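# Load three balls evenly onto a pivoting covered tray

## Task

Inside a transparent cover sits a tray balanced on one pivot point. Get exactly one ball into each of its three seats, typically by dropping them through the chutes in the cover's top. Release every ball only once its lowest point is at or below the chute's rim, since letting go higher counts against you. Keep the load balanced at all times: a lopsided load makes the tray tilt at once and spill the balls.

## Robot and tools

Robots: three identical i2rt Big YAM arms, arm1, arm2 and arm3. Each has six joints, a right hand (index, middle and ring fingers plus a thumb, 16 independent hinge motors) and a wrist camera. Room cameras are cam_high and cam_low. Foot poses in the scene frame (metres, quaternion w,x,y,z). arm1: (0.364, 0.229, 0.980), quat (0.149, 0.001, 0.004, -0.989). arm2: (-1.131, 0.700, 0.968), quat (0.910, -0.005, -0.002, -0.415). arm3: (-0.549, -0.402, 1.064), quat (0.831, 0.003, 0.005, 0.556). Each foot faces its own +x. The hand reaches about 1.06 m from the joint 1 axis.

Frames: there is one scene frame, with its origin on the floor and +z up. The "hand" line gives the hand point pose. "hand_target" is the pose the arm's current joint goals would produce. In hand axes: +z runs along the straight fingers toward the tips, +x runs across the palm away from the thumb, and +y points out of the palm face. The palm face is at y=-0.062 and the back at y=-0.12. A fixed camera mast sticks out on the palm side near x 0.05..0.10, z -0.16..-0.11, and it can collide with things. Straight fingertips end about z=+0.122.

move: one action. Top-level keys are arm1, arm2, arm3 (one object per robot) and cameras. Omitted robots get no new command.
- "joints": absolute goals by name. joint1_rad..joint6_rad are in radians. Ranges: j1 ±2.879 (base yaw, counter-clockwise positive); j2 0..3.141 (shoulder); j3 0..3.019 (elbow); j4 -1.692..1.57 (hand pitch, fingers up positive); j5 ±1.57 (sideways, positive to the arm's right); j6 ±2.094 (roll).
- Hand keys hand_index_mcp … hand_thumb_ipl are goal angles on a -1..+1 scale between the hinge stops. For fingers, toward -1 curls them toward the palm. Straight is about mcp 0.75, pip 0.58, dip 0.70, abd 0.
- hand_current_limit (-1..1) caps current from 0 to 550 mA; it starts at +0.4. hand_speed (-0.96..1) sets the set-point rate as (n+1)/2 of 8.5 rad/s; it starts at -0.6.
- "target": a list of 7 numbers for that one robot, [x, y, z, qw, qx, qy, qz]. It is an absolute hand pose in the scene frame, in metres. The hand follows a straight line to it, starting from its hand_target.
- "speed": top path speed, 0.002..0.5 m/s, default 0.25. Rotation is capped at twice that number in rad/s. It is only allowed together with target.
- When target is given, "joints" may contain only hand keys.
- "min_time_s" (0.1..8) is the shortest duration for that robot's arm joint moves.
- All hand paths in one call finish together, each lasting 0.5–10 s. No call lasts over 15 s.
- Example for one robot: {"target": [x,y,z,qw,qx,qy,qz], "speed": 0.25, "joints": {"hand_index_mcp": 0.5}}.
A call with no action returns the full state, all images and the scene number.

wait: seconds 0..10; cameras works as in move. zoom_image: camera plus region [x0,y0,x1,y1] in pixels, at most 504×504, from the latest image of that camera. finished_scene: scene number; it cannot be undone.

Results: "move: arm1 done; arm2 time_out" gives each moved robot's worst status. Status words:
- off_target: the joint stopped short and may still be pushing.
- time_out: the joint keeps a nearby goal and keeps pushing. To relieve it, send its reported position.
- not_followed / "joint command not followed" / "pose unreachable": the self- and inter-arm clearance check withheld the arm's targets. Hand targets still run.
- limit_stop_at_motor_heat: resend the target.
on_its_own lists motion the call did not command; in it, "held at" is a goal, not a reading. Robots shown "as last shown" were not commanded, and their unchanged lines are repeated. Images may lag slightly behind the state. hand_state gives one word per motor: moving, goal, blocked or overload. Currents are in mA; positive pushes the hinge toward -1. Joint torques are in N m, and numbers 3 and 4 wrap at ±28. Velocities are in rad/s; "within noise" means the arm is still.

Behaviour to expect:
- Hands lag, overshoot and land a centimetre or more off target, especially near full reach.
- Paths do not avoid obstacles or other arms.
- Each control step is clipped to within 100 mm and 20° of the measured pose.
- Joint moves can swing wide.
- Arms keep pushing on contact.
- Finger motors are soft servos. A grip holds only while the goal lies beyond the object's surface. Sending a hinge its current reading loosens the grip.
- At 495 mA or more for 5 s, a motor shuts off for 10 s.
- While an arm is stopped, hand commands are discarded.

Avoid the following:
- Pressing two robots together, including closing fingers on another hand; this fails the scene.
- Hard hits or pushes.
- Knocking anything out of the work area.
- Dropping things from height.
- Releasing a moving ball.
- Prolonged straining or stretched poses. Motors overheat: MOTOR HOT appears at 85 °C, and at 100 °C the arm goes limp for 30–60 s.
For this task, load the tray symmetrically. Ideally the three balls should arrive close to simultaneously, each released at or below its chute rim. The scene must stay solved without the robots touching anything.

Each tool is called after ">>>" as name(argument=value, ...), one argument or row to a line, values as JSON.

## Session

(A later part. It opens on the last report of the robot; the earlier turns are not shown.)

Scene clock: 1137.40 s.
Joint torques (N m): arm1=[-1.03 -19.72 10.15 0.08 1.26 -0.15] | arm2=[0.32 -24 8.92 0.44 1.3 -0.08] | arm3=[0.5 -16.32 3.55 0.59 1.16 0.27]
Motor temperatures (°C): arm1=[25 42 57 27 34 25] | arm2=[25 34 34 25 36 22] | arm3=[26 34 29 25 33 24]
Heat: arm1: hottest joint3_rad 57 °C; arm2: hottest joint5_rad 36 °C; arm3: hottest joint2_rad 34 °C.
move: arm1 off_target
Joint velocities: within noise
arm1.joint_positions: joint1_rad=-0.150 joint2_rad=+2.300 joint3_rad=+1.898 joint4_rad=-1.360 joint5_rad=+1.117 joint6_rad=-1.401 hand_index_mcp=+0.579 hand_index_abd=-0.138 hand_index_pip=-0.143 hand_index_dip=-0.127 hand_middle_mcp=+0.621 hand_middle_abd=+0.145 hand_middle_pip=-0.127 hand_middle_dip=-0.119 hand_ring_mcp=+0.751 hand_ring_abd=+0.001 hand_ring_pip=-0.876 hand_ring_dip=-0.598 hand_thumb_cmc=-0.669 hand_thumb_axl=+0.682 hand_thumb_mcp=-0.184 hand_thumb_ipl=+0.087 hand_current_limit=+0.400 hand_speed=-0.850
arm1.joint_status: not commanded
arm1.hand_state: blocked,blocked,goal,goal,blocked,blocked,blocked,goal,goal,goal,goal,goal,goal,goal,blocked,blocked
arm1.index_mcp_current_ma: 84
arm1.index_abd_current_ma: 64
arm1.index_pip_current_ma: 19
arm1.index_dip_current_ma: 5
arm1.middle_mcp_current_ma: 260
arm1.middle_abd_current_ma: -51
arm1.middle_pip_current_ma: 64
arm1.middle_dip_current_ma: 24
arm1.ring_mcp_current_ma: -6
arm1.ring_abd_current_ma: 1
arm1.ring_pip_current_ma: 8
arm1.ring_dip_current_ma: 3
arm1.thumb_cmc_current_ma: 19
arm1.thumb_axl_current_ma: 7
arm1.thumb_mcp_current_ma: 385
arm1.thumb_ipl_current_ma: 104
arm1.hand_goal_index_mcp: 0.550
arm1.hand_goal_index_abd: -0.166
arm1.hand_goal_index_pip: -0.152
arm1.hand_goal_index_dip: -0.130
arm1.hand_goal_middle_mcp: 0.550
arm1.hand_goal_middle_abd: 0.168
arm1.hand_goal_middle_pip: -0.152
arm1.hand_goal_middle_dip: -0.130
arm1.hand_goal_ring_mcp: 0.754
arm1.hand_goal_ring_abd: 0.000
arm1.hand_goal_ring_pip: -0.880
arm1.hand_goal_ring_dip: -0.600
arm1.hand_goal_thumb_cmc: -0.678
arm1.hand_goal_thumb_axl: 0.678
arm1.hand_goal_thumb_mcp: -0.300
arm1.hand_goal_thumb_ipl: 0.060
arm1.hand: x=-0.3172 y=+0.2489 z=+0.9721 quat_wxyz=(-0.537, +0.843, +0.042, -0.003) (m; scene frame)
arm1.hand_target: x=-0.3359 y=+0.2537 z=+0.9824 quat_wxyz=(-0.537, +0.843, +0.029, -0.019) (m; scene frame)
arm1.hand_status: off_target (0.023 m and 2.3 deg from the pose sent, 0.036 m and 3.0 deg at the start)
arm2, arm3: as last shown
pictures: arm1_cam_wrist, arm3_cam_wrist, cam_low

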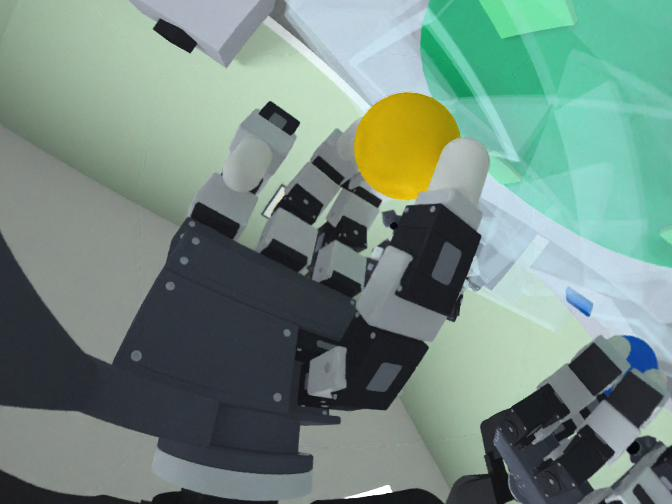

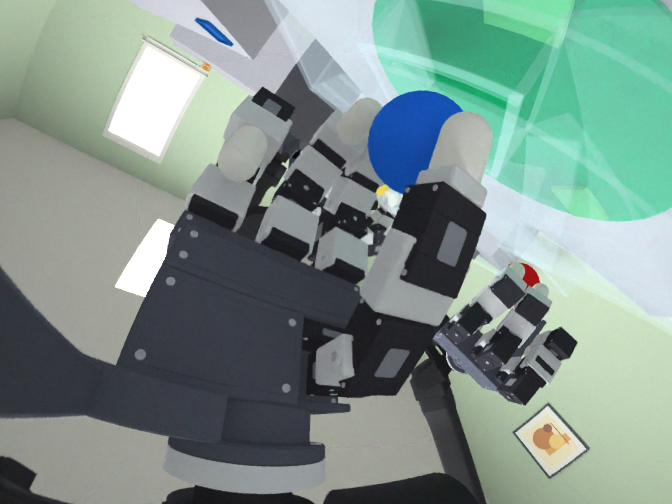

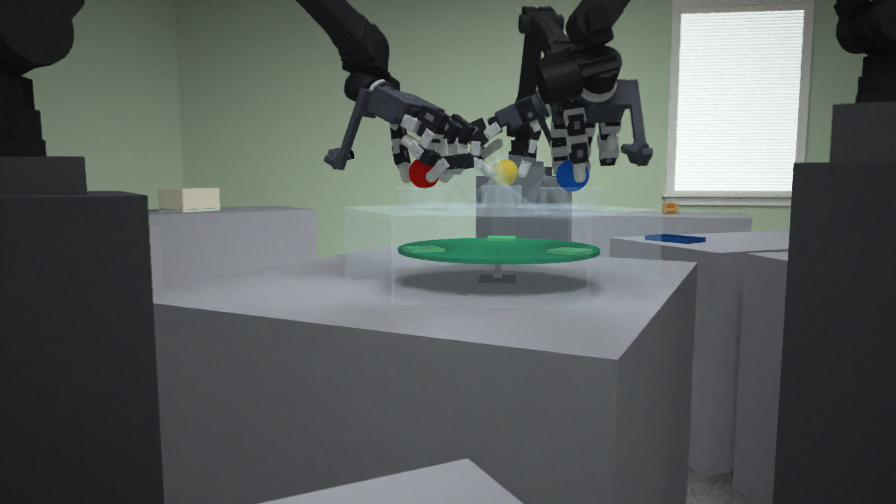

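>>> zoom_image(
  camera="arm1_cam_wrist",
  region=[340, 0, 540, 200],
)

>>> zoom_image(
  camera="arm3_cam_wrist",
  region=[340, 0, 540, 200],
)

Scaled by 2.520 from the camera's 672x504 image, which has a finer 960x720 frame.

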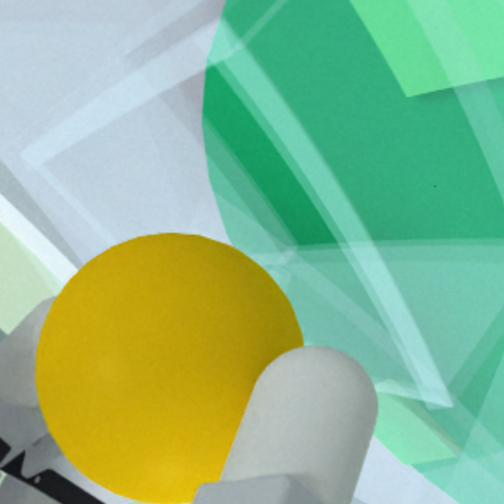

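Scaled by 2.520 from the camera's 672x504 image, which has a finer 960x720 frame.

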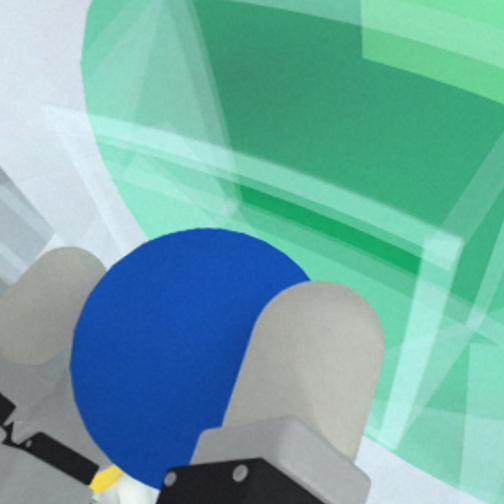

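>>> move(
  arm1={"target":[-0.335,0.266,0.970,0.5370,-0.8430,-0.0295,0.0188],"speed":0.05},
  arm2={"target":[-0.546,0.352,0.960,0.1117,-0.1754,-0.825,0.5255],"speed":0.05},
  cameras=["cam_low","arm1_cam_wrist","arm2_cam_wrist"],
)

>>> zoom_image(
  camera="arm1_cam_wrist",
  region=[340, 0, 540, 200],
)

>>> zoom_image(
  camera="arm2_cam_wrist",
  region=[340, 0, 540, 200],
)

>>> zoom_image(
  camera="cam_low",
  region=[400, 140, 600, 220],
)

Scene clock: 1179.33 s.
Joint torques (N m): arm1=[-0.67 -19.72 7.83 0.21 1.31 -0.12] | arm2=[0.38 -23.88 8.38 0.46 1.3 -0.07] | arm3=[0.56 -16.32 3.55 0.58 1.16 0.27]
Motor temperatures (°C): arm1=[25 45 56 27 35 25] | arm2=[25 34 35 25 36 22] | arm3=[26 34 29 25 33 24]
Heat: arm1: hottest joint3_rad 56 °C; arm2: hottest joint5_rad 36 °C; arm3: hottest joint2_rad 34 °C.
move: arm1 done; arm2 done
Joint velocities: within noise
arm1.joint_positions: joint1_rad=-0.172 joint2_rad=+2.300 joint3_rad=+1.898 joint4_rad=-1.291 joint5_rad=+1.118 joint6_rad=-1.440 hand_index_mcp=+0.579 hand_index_abd=-0.138 hand_index_pip=-0.143 hand_index_dip=-0.127 hand_middle_mcp=+0.621 hand_middle_abd=+0.145 hand_middle_pip=-0.127 hand_middle_dip=-0.119 hand_ring_mcp=+0.751 hand_ring_abd=+0.001 hand_ring_pip=-0.876 hand_ring_dip=-0.598 hand_thumb_cmc=-0.669 hand_thumb_axl=+0.682 hand_thumb_mcp=-0.184 hand_thumb_ipl=+0.087 hand_current_limit=+0.400 hand_speed=-0.850
arm1.joint_status: not commanded
arm1.hand_state: blocked,blocked,goal,goal,blocked,blocked,blocked,goal,goal,goal,goal,goal,goal,goal,blocked,blocked
arm1.index_mcp_current_ma: 84
arm1.index_abd_current_ma: 64
arm1.index_pip_current_ma: 19
arm1.index_dip_current_ma: 5
arm1.middle_mcp_current_ma: 260
arm1.middle_abd_current_ma: -51
arm1.middle_pip_current_ma: 64
arm1.middle_dip_current_ma: 24
arm1.ring_mcp_current_ma: -6
arm1.ring_abd_current_ma: 1
arm1.ring_pip_current_ma: 8
arm1.ring_dip_current_ma: 3
arm1.thumb_cmc_current_ma: 19
arm1.thumb_axl_current_ma: 7
arm1.thumb_mcp_current_ma: 385
arm1.thumb_ipl_current_ma: 104
arm1.hand_goal_index_mcp: 0.550
arm1.hand_goal_index_abd: -0.166
arm1.hand_goal_index_pip: -0.152
arm1.hand_goal_index_dip: -0.130
arm1.hand_goal_middle_mcp: 0.550
arm1.hand_goal_middle_abd: 0.168
arm1.hand_goal_middle_pip: -0.152
arm1.hand_goal_middle_dip: -0.130
arm1.hand_goal_ring_mcp: 0.754
arm1.hand_goal_ring_abd: 0.000
arm1.hand_goal_ring_pip: -0.880
arm1.hand_goal_ring_dip: -0.600
arm1.hand_goal_thumb_cmc: -0.678
arm1.hand_goal_thumb_axl: 0.678
arm1.hand_goal_thumb_mcp: -0.300
arm1.hand_goal_thumb_ipl: 0.060
arm1.hand: x=-0.3287 y=+0.2614 z=+0.9715 quat_wxyz=(-0.535, +0.844, +0.032, -0.016) (m; scene frame)
arm1.hand_target: x=-0.3348 y=+0.2661 z=+0.9700 quat_wxyz=(-0.537, +0.843, +0.029, -0.019) (m; scene frame)
arm1.hand_status: done (0.008 m and 0.5 deg from the pose sent, 0.025 m and 2.3 deg at the start)
arm2.joint_positions: joint1_rad=+0.507 joint2_rad=+2.266 joint3_rad=+1.830 joint4_rad=-1.279 joint5_rad=+1.111 joint6_rad=-1.421 hand_index_mcp=+0.608 hand_index_abd=-0.136 hand_index_pip=-0.131 hand_index_dip=-0.121 hand_middle_mcp=+0.579 hand_middle_abd=+0.144 hand_middle_pip=-0.140 hand_middle_dip=-0.126 hand_ring_mcp=+0.750 hand_ring_abd=+0.000 hand_ring_pip=-0.875 hand_ring_dip=-0.598 hand_thumb_cmc=-0.678 hand_thumb_axl=+0.678 hand_thumb_mcp=-0.182 hand_thumb_ipl=+0.087 hand_current_limit=+0.400 hand_speed=-0.850
arm2.joint_status: not commanded
arm2.hand_state: blocked,blocked,blocked,goal,blocked,blocked,goal,goal,goal,goal,goal,goal,goal,goal,blocked,blocked
arm2.index_mcp_current_ma: 196
arm2.index_abd_current_ma: 66
arm2.index_pip_current_ma: 49
arm2.index_dip_current_ma: 17
arm2.middle_mcp_current_ma: 82
arm2.middle_abd_current_ma: -48
arm2.middle_pip_current_ma: 25
arm2.middle_dip_current_ma: 6
arm2.ring_mcp_current_ma: -6
arm2.ring_abd_current_ma: 0
arm2.ring_pip_current_ma: 8
arm2.ring_dip_current_ma: 3
arm2.thumb_cmc_current_ma: 0
arm2.thumb_axl_current_ma: 0
arm2.thumb_mcp_current_ma: 385
arm2.thumb_ipl_current_ma: 98
arm2.hand_goal_index_mcp: 0.550
arm2.hand_goal_index_abd: -0.166
arm2.hand_goal_index_pip: -0.152
arm2.hand_goal_index_dip: -0.130
arm2.hand_goal_middle_mcp: 0.550
arm2.hand_goal_middle_abd: 0.168
arm2.hand_goal_middle_pip: -0.152
arm2.hand_goal_middle_dip: -0.130
arm2.hand_goal_ring_mcp: 0.754
arm2.hand_goal_ring_abd: 0.000
arm2.hand_goal_ring_pip: -0.880
arm2.hand_goal_ring_dip: -0.600
arm2.hand_goal_thumb_cmc: -0.678
arm2.hand_goal_thumb_axl: 0.678
arm2.hand_goal_thumb_mcp: -0.300
arm2.hand_goal_thumb_ipl: 0.060
arm2.hand: x=-0.5469 y=+0.3590 z=+0.9613 quat_wxyz=(-0.113, +0.173, +0.828, -0.522) (m; scene frame)
arm2.hand_target: x=-0.5460 y=+0.3522 z=+0.9599 quat_wxyz=(-0.112, +0.175, +0.825, -0.525) (m; scene frame)
arm2.hand_status: done (0.007 m and 0.6 deg from the pose sent, 0.011 m and 1.1 deg at the start)
arm3: as last shown
pictures: arm1_cam_wrist, arm2_cam_wrist, cam_low

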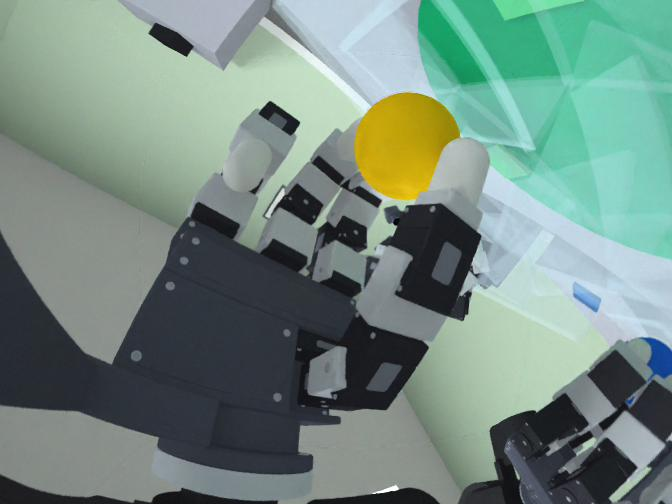

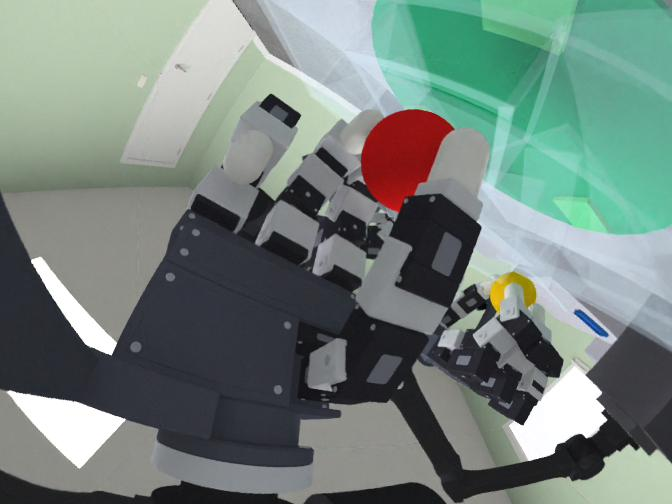

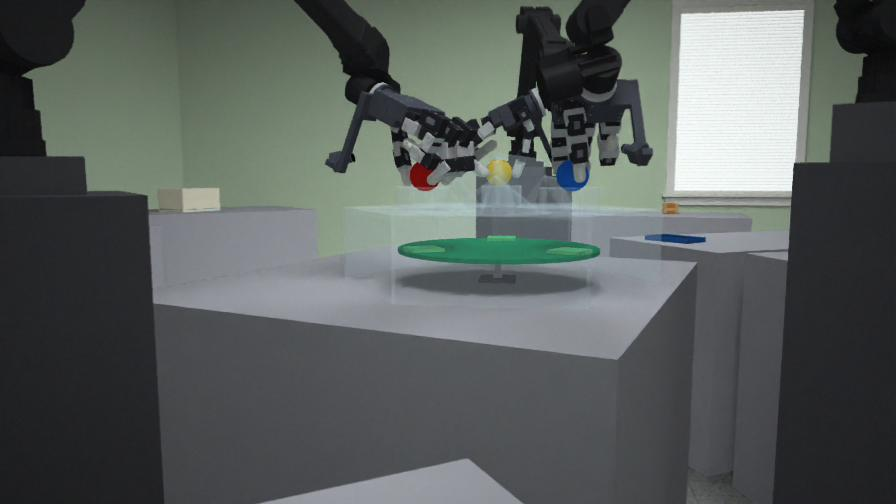

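Scaled by 2.520 from the camera's 672x504 image, which has a finer 960x720 frame.

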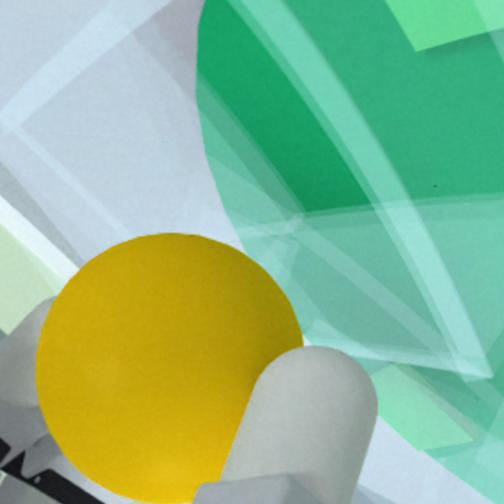

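Scaled by 2.520 from the camera's 672x504 image, which has a finer 960x720 frame.

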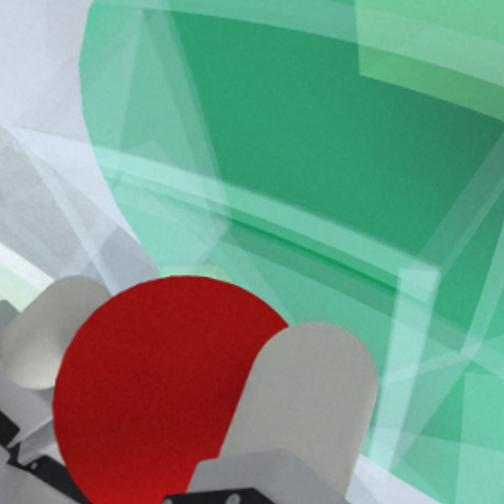

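Scaled by 2.520.

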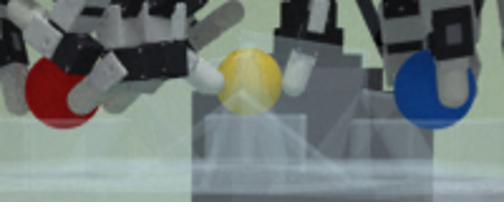

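>>> move(
  arm1={"target":[-0.317,0.252,0.953,0.5370,-0.8430,-0.0295,0.0188],"speed":0.05},
  cameras=["cam_low","arm1_cam_wrist"],
)

>>> zoom_image(
  camera="arm1_cam_wrist",
  region=[340, 0, 540, 200],
)

>>> zoom_image(
  camera="cam_low",
  region=[400, 140, 600, 220],
)

Scene clock: 1186.17 s.
Joint torques (N m): arm1=[1.08 -20.13 6.22 0.21 1.1 0.14] | arm2=[0.38 -23.71 8.39 0.49 1.3 -0.07] | arm3=[0.56 -16.26 3.56 0.58 1.16 0.27]
Motor temperatures (°C): arm1=[25 46 55 27 35 25] | arm2=[25 35 34 25 36 22] | arm3=[26 34 29 25 33 24]
Heat: arm1: hottest joint3_rad 55 °C; arm2: hottest joint5_rad 36 °C; arm3: hottest joint2_rad 34 °C.
move: arm1 done
Joint velocities: within noise
arm1.joint_positions: joint1_rad=-0.167 joint2_rad=+2.300 joint3_rad=+1.846 joint4_rad=-1.282 joint5_rad=+1.119 joint6_rad=-1.410 hand_index_mcp=+0.579 hand_index_abd=-0.138 hand_index_pip=-0.143 hand_index_dip=-0.128 hand_middle_mcp=+0.621 hand_middle_abd=+0.145 hand_middle_pip=-0.127 hand_middle_dip=-0.119 hand_ring_mcp=+0.750 hand_ring_abd=+0.001 hand_ring_pip=-0.876 hand_ring_dip=-0.598 hand_thumb_cmc=-0.669 hand_thumb_axl=+0.682 hand_thumb_mcp=-0.184 hand_thumb_ipl=+0.087 hand_current_limit=+0.400 hand_speed=-0.850
arm1.joint_status: not commanded
arm1.hand_state: blocked,blocked,goal,goal,blocked,blocked,blocked,goal,goal,goal,goal,goal,goal,goal,blocked,blocked
arm1.index_mcp_current_ma: 84
arm1.index_abd_current_ma: 64
arm1.index_pip_current_ma: 19
arm1.index_dip_current_ma: 3
arm1.middle_mcp_current_ma: 260
arm1.middle_abd_current_ma: -51
arm1.middle_pip_current_ma: 65
arm1.middle_dip_current_ma: 25
arm1.ring_mcp_current_ma: -6
arm1.ring_abd_current_ma: 1
arm1.ring_pip_current_ma: 8
arm1.ring_dip_current_ma: 3
arm1.thumb_cmc_current_ma: 19
arm1.thumb_axl_current_ma: 7
arm1.thumb_mcp_current_ma: 385
arm1.thumb_ipl_current_ma: 104
arm1.hand_goal_index_mcp: 0.550
arm1.hand_goal_index_abd: -0.166
arm1.hand_goal_index_pip: -0.152
arm1.hand_goal_index_dip: -0.130
arm1.hand_goal_middle_mcp: 0.550
arm1.hand_goal_middle_abd: 0.168
arm1.hand_goal_middle_pip: -0.152
arm1.hand_goal_middle_dip: -0.130
arm1.hand_goal_ring_mcp: 0.754
arm1.hand_goal_ring_abd: 0.000
arm1.hand_goal_ring_pip: -0.880
arm1.hand_goal_ring_dip: -0.600
arm1.hand_goal_thumb_cmc: -0.678
arm1.hand_goal_thumb_axl: 0.678
arm1.hand_goal_thumb_mcp: -0.300
arm1.hand_goal_thumb_ipl: 0.060
arm1.hand: x=-0.3138 y=+0.2608 z=+0.9543 quat_wxyz=(-0.537, +0.843, +0.032, -0.008) (m; scene frame)
arm1.hand_target: x=-0.3169 y=+0.2521 z=+0.9530 quat_wxyz=(-0.537, +0.843, +0.030, -0.019) (m; scene frame)
arm1.hand_status: done (0.010 m and 1.3 deg from the pose sent, 0.024 m and 0.5 deg at the start)
arm2, arm3: as last shown
pictures: arm1_cam_wrist, cam_low

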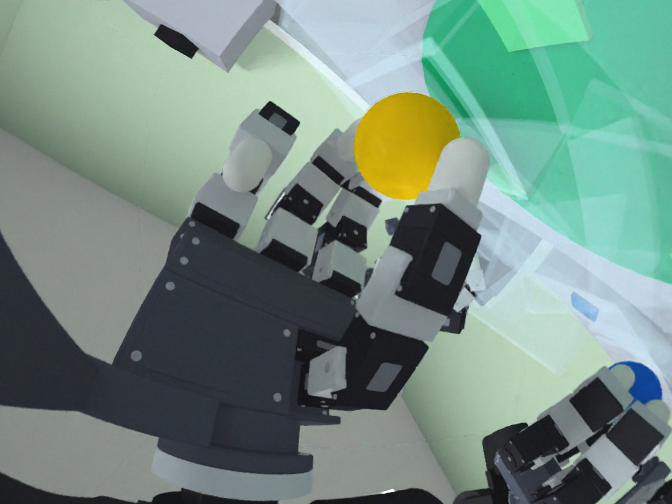

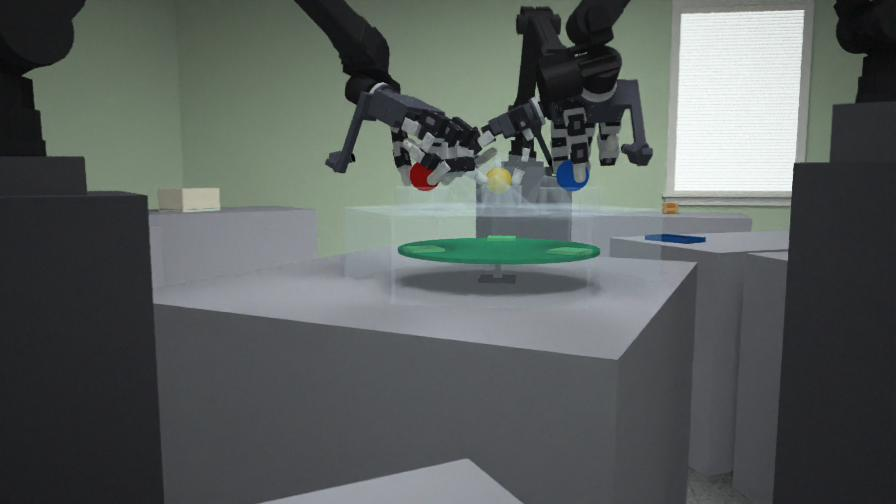

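Scaled by 2.520 from the camera's 672x504 image, which has a finer 960x720 frame.

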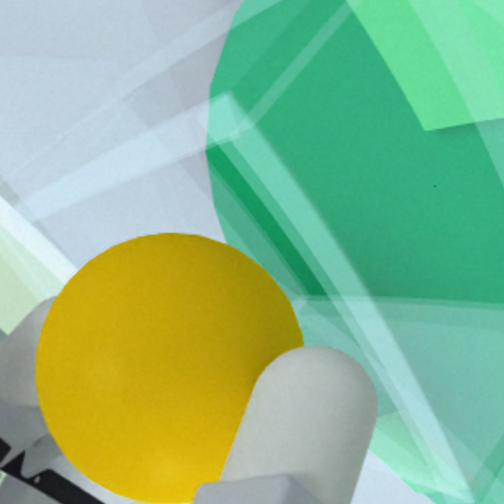

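Scaled by 2.520.

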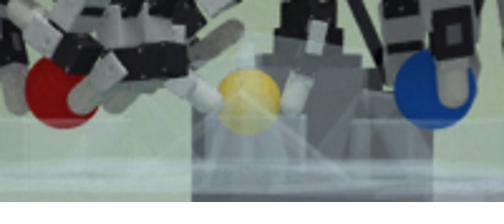

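>>> move(
  arm1={"target":[-0.323,0.241,0.957,0.5370,-0.8430,-0.0295,0.0188],"speed":0.05},
  cameras=["cam_low","arm1_cam_wrist"],
)

>>> zoom_image(
  camera="arm1_cam_wrist",
  region=[340, 0, 540, 200],
)

>>> zoom_image(
  camera="cam_low",
  region=[400, 140, 600, 220],
)

Scene clock: 1200.33 s.
Joint torques (N m): arm1=[1.32 -18.9 9.35 -0.85 1.02 0.04] | arm2=[0.44 -23.59 8.38 0.51 1.3 -0.07] | arm3=[0.56 -16.32 3.56 0.58 1.16 0.27]
Motor temperatures (°C): arm1=[25 46 52 27 34 25] | arm2=[25 36 34 25 36 22] | arm3=[26 34 29 25 33 24]
Heat: arm1: hottest joint3_rad 52 °C; arm2: hottest joint2_rad 36 °C; arm3: hottest joint2_rad 34 °C.
move: arm1 off_target
Joint velocities: within noise
arm1.joint_positions: joint1_rad=-0.157 joint2_rad=+2.300 joint3_rad=+1.846 joint4_rad=-1.312 joint5_rad=+1.119 joint6_rad=-1.369 hand_index_mcp=+0.579 hand_index_abd=-0.138 hand_index_pip=-0.141 hand_index_dip=-0.126 hand_middle_mcp=+0.621 hand_middle_abd=+0.145 hand_middle_pip=-0.126 hand_middle_dip=-0.118 hand_ring_mcp=+0.750 hand_ring_abd=+0.001 hand_ring_pip=-0.876 hand_ring_dip=-0.598 hand_thumb_cmc=-0.667 hand_thumb_axl=+0.682 hand_thumb_mcp=-0.184 hand_thumb_ipl=+0.087 hand_current_limit=+0.400 hand_speed=-0.850
arm1.joint_status: not commanded
arm1.hand_state: blocked,blocked,goal,goal,blocked,blocked,blocked,goal,goal,goal,goal,goal,goal,goal,blocked,blocked
arm1.index_mcp_current_ma: 84
arm1.index_abd_current_ma: 64
arm1.index_pip_current_ma: 25
arm1.index_dip_current_ma: 8
arm1.middle_mcp_current_ma: 259
arm1.middle_abd_current_ma: -51
arm1.middle_pip_current_ma: 69
arm1.middle_dip_current_ma: 26
arm1.ring_mcp_current_ma: -6
arm1.ring_abd_current_ma: 1
arm1.ring_pip_current_ma: 8
arm1.ring_dip_current_ma: 3
arm1.thumb_cmc_current_ma: 24
arm1.thumb_axl_current_ma: 7
arm1.thumb_mcp_current_ma: 385
arm1.thumb_ipl_current_ma: 104
arm1.hand_goal_index_mcp: 0.550
arm1.hand_goal_index_abd: -0.166
arm1.hand_goal_index_pip: -0.152
arm1.hand_goal_index_dip: -0.130
arm1.hand_goal_middle_mcp: 0.550
arm1.hand_goal_middle_abd: 0.168
arm1.hand_goal_middle_pip: -0.152
arm1.hand_goal_middle_dip: -0.130
arm1.hand_goal_ring_mcp: 0.754
arm1.hand_goal_ring_abd: 0.000
arm1.hand_goal_ring_pip: -0.880
arm1.hand_goal_ring_dip: -0.600
arm1.hand_goal_thumb_cmc: -0.678
arm1.hand_goal_thumb_axl: 0.678
arm1.hand_goal_thumb_mcp: -0.300
arm1.hand_goal_thumb_ipl: 0.060
arm1.hand: x=-0.3108 y=+0.2551 z=+0.9550 quat_wxyz=(-0.537, +0.843, +0.027, -0.008) (m; scene frame)
arm1.hand_target: x=-0.3223 y=+0.2410 z=+0.9571 quat_wxyz=(-0.537, +0.843, +0.030, -0.019) (m; scene frame)
arm1.hand_status: off_target (0.019 m and 1.2 deg from the pose sent, 0.022 m and 1.3 deg at the start)
arm2, arm3: as last shown
pictures: arm1_cam_wrist, cam_low

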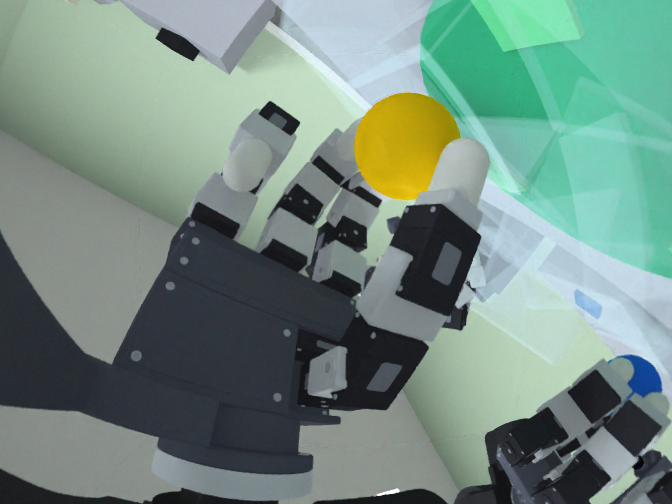

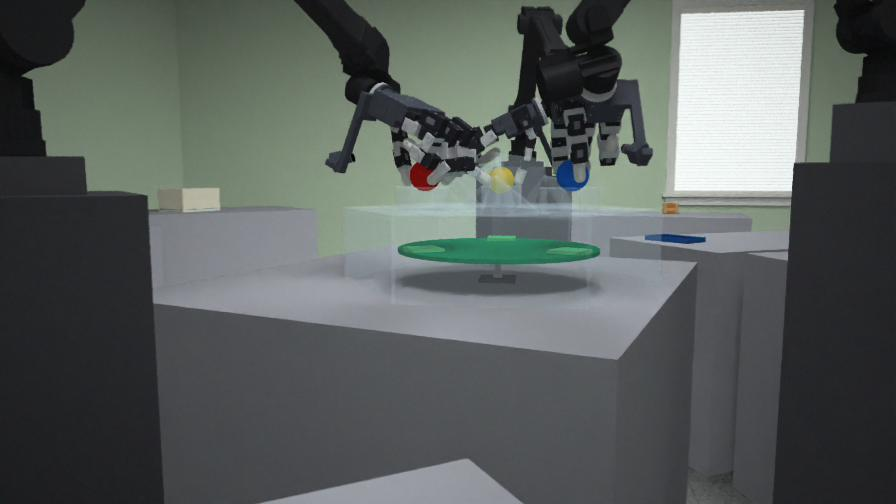

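Scaled by 2.520 from the camera's 672x504 image, which has a finer 960x720 frame.

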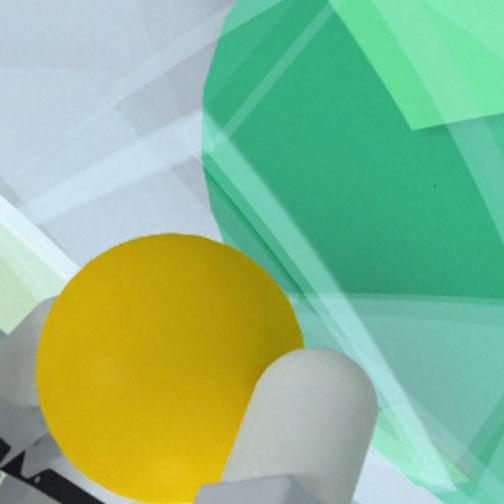

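Scaled by 2.520.

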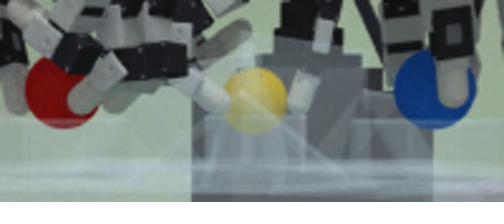

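>>> move(
  arm1={"target":[-0.334,0.242,0.957,0.5370,-0.8430,-0.0295,0.0188],"speed":0.05},
  cameras=["cam_low","arm1_cam_wrist"],
)

>>> zoom_image(
  camera="arm1_cam_wrist",
  region=[340, 0, 540, 200],
)

>>> zoom_image(
  camera="cam_low",
  region=[400, 140, 600, 220],
)

Scene clock: 1206.17 s.
Joint torques (N m): arm1=[0.79 -18.73 10.06 -0.54 1.07 -0.05] | arm2=[0.32 -23.65 8.36 0.49 1.3 -0.07] | arm3=[0.56 -16.32 3.55 0.57 1.16 0.27]
Motor temperatures (°C): arm1=[25 46 51 27 34 25] | arm2=[25 37 34 25 36 22] | arm3=[26 34 29 25 33 24]
Heat: arm1: hottest joint3_rad 51 °C; arm2: hottest joint2_rad 37 °C; arm3: hottest joint2_rad 34 °C.
move: arm1 off_target
Joint velocities: within noise
arm1.joint_positions: joint1_rad=-0.154 joint2_rad=+2.321 joint3_rad=+1.887 joint4_rad=-1.334 joint5_rad=+1.118 joint6_rad=-1.371 hand_index_mcp=+0.577 hand_index_abd=-0.138 hand_index_pip=-0.141 hand_index_dip=-0.126 hand_middle_mcp=+0.620 hand_middle_abd=+0.145 hand_middle_pip=-0.124 hand_middle_dip=-0.117 hand_ring_mcp=+0.750 hand_ring_abd=+0.001 hand_ring_pip=-0.876 hand_ring_dip=-0.598 hand_thumb_cmc=-0.675 hand_thumb_axl=+0.680 hand_thumb_mcp=-0.184 hand_thumb_ipl=+0.087 hand_current_limit=+0.400 hand_speed=-0.850
arm1.joint_status: not commanded
arm1.hand_state: blocked,blocked,goal,goal,blocked,blocked,blocked,goal,goal,goal,goal,goal,goal,goal,blocked,blocked
arm1.index_mcp_current_ma: 77
arm1.index_abd_current_ma: 64
arm1.index_pip_current_ma: 25
arm1.index_dip_current_ma: 8
arm1.middle_mcp_current_ma: 258
arm1.middle_abd_current_ma: -51
arm1.middle_pip_current_ma: 75
arm1.middle_dip_current_ma: 30
arm1.ring_mcp_current_ma: -6
arm1.ring_abd_current_ma: 1
arm1.ring_pip_current_ma: 8
arm1.ring_dip_current_ma: 3
arm1.thumb_cmc_current_ma: 5
arm1.thumb_axl_current_ma: 4
arm1.thumb_mcp_current_ma: 385
arm1.thumb_ipl_current_ma: 104
arm1.hand_goal_index_mcp: 0.550
arm1.hand_goal_index_abd: -0.166
arm1.hand_goal_index_pip: -0.152
arm1.hand_goal_index_dip: -0.130
arm1.hand_goal_middle_mcp: 0.550
arm1.hand_goal_middle_abd: 0.168
arm1.hand_goal_middle_pip: -0.152
arm1.hand_goal_middle_dip: -0.130
arm1.hand_goal_ring_mcp: 0.754
arm1.hand_goal_ring_abd: 0.000
arm1.hand_goal_ring_pip: -0.880
arm1.hand_goal_ring_dip: -0.600
arm1.hand_goal_thumb_cmc: -0.678
arm1.hand_goal_thumb_axl: 0.678
arm1.hand_goal_thumb_mcp: -0.300
arm1.hand_goal_thumb_ipl: 0.060
arm1.hand: x=-0.3185 y=+0.2519 z=+0.9555 quat_wxyz=(-0.537, +0.843, +0.030, -0.008) (m; scene frame)
arm1.hand_target: x=-0.3331 y=+0.2419 z=+0.9572 quat_wxyz=(-0.537, +0.843, +0.030, -0.020) (m; scene frame)
arm1.hand_status: off_target (0.018 m and 1.2 deg from the pose sent, 0.027 m and 1.2 deg at the start)
arm2, arm3: as last shown
pictures: arm1_cam_wrist, cam_low

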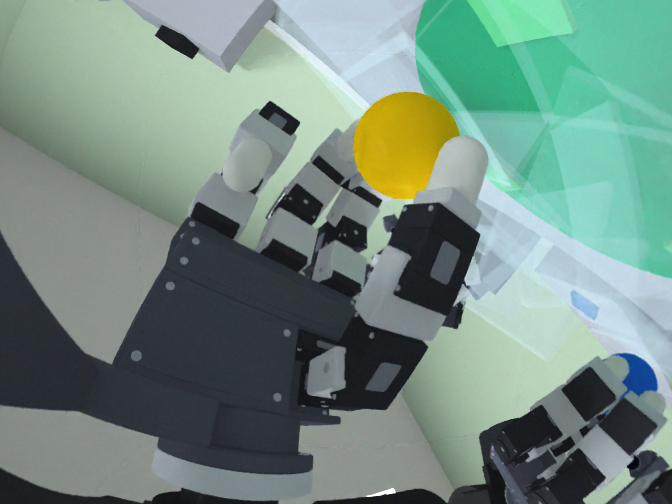

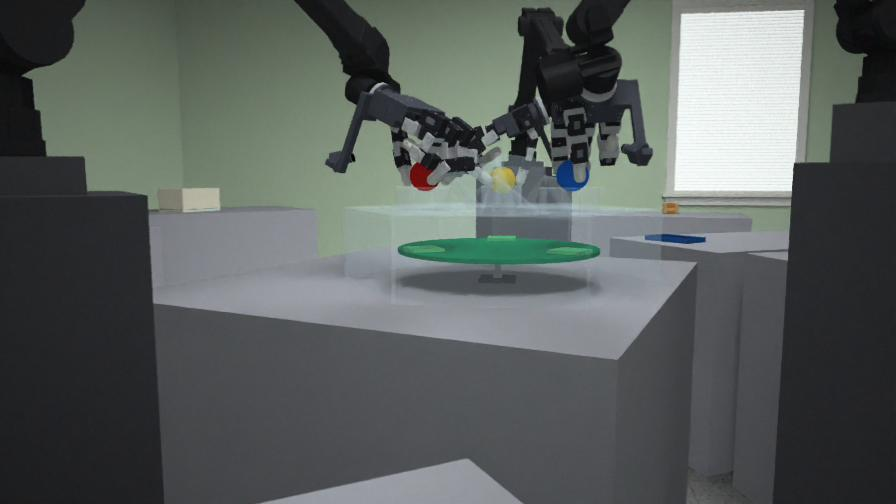

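Scaled by 2.520 from the camera's 672x504 image, which has a finer 960x720 frame.

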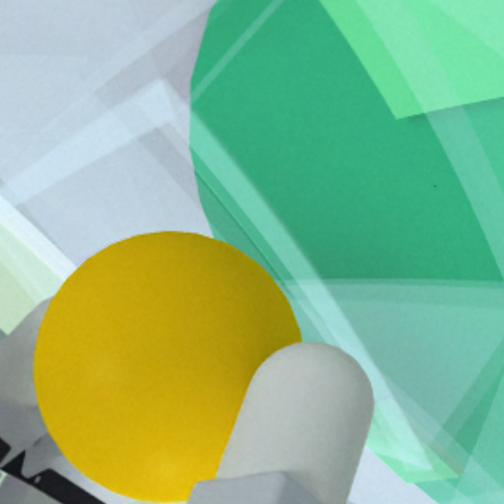

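Scaled by 2.520.

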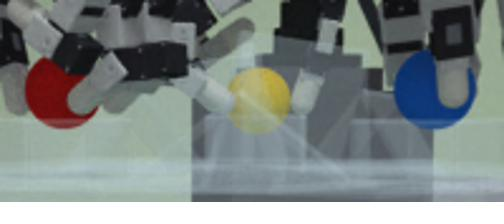

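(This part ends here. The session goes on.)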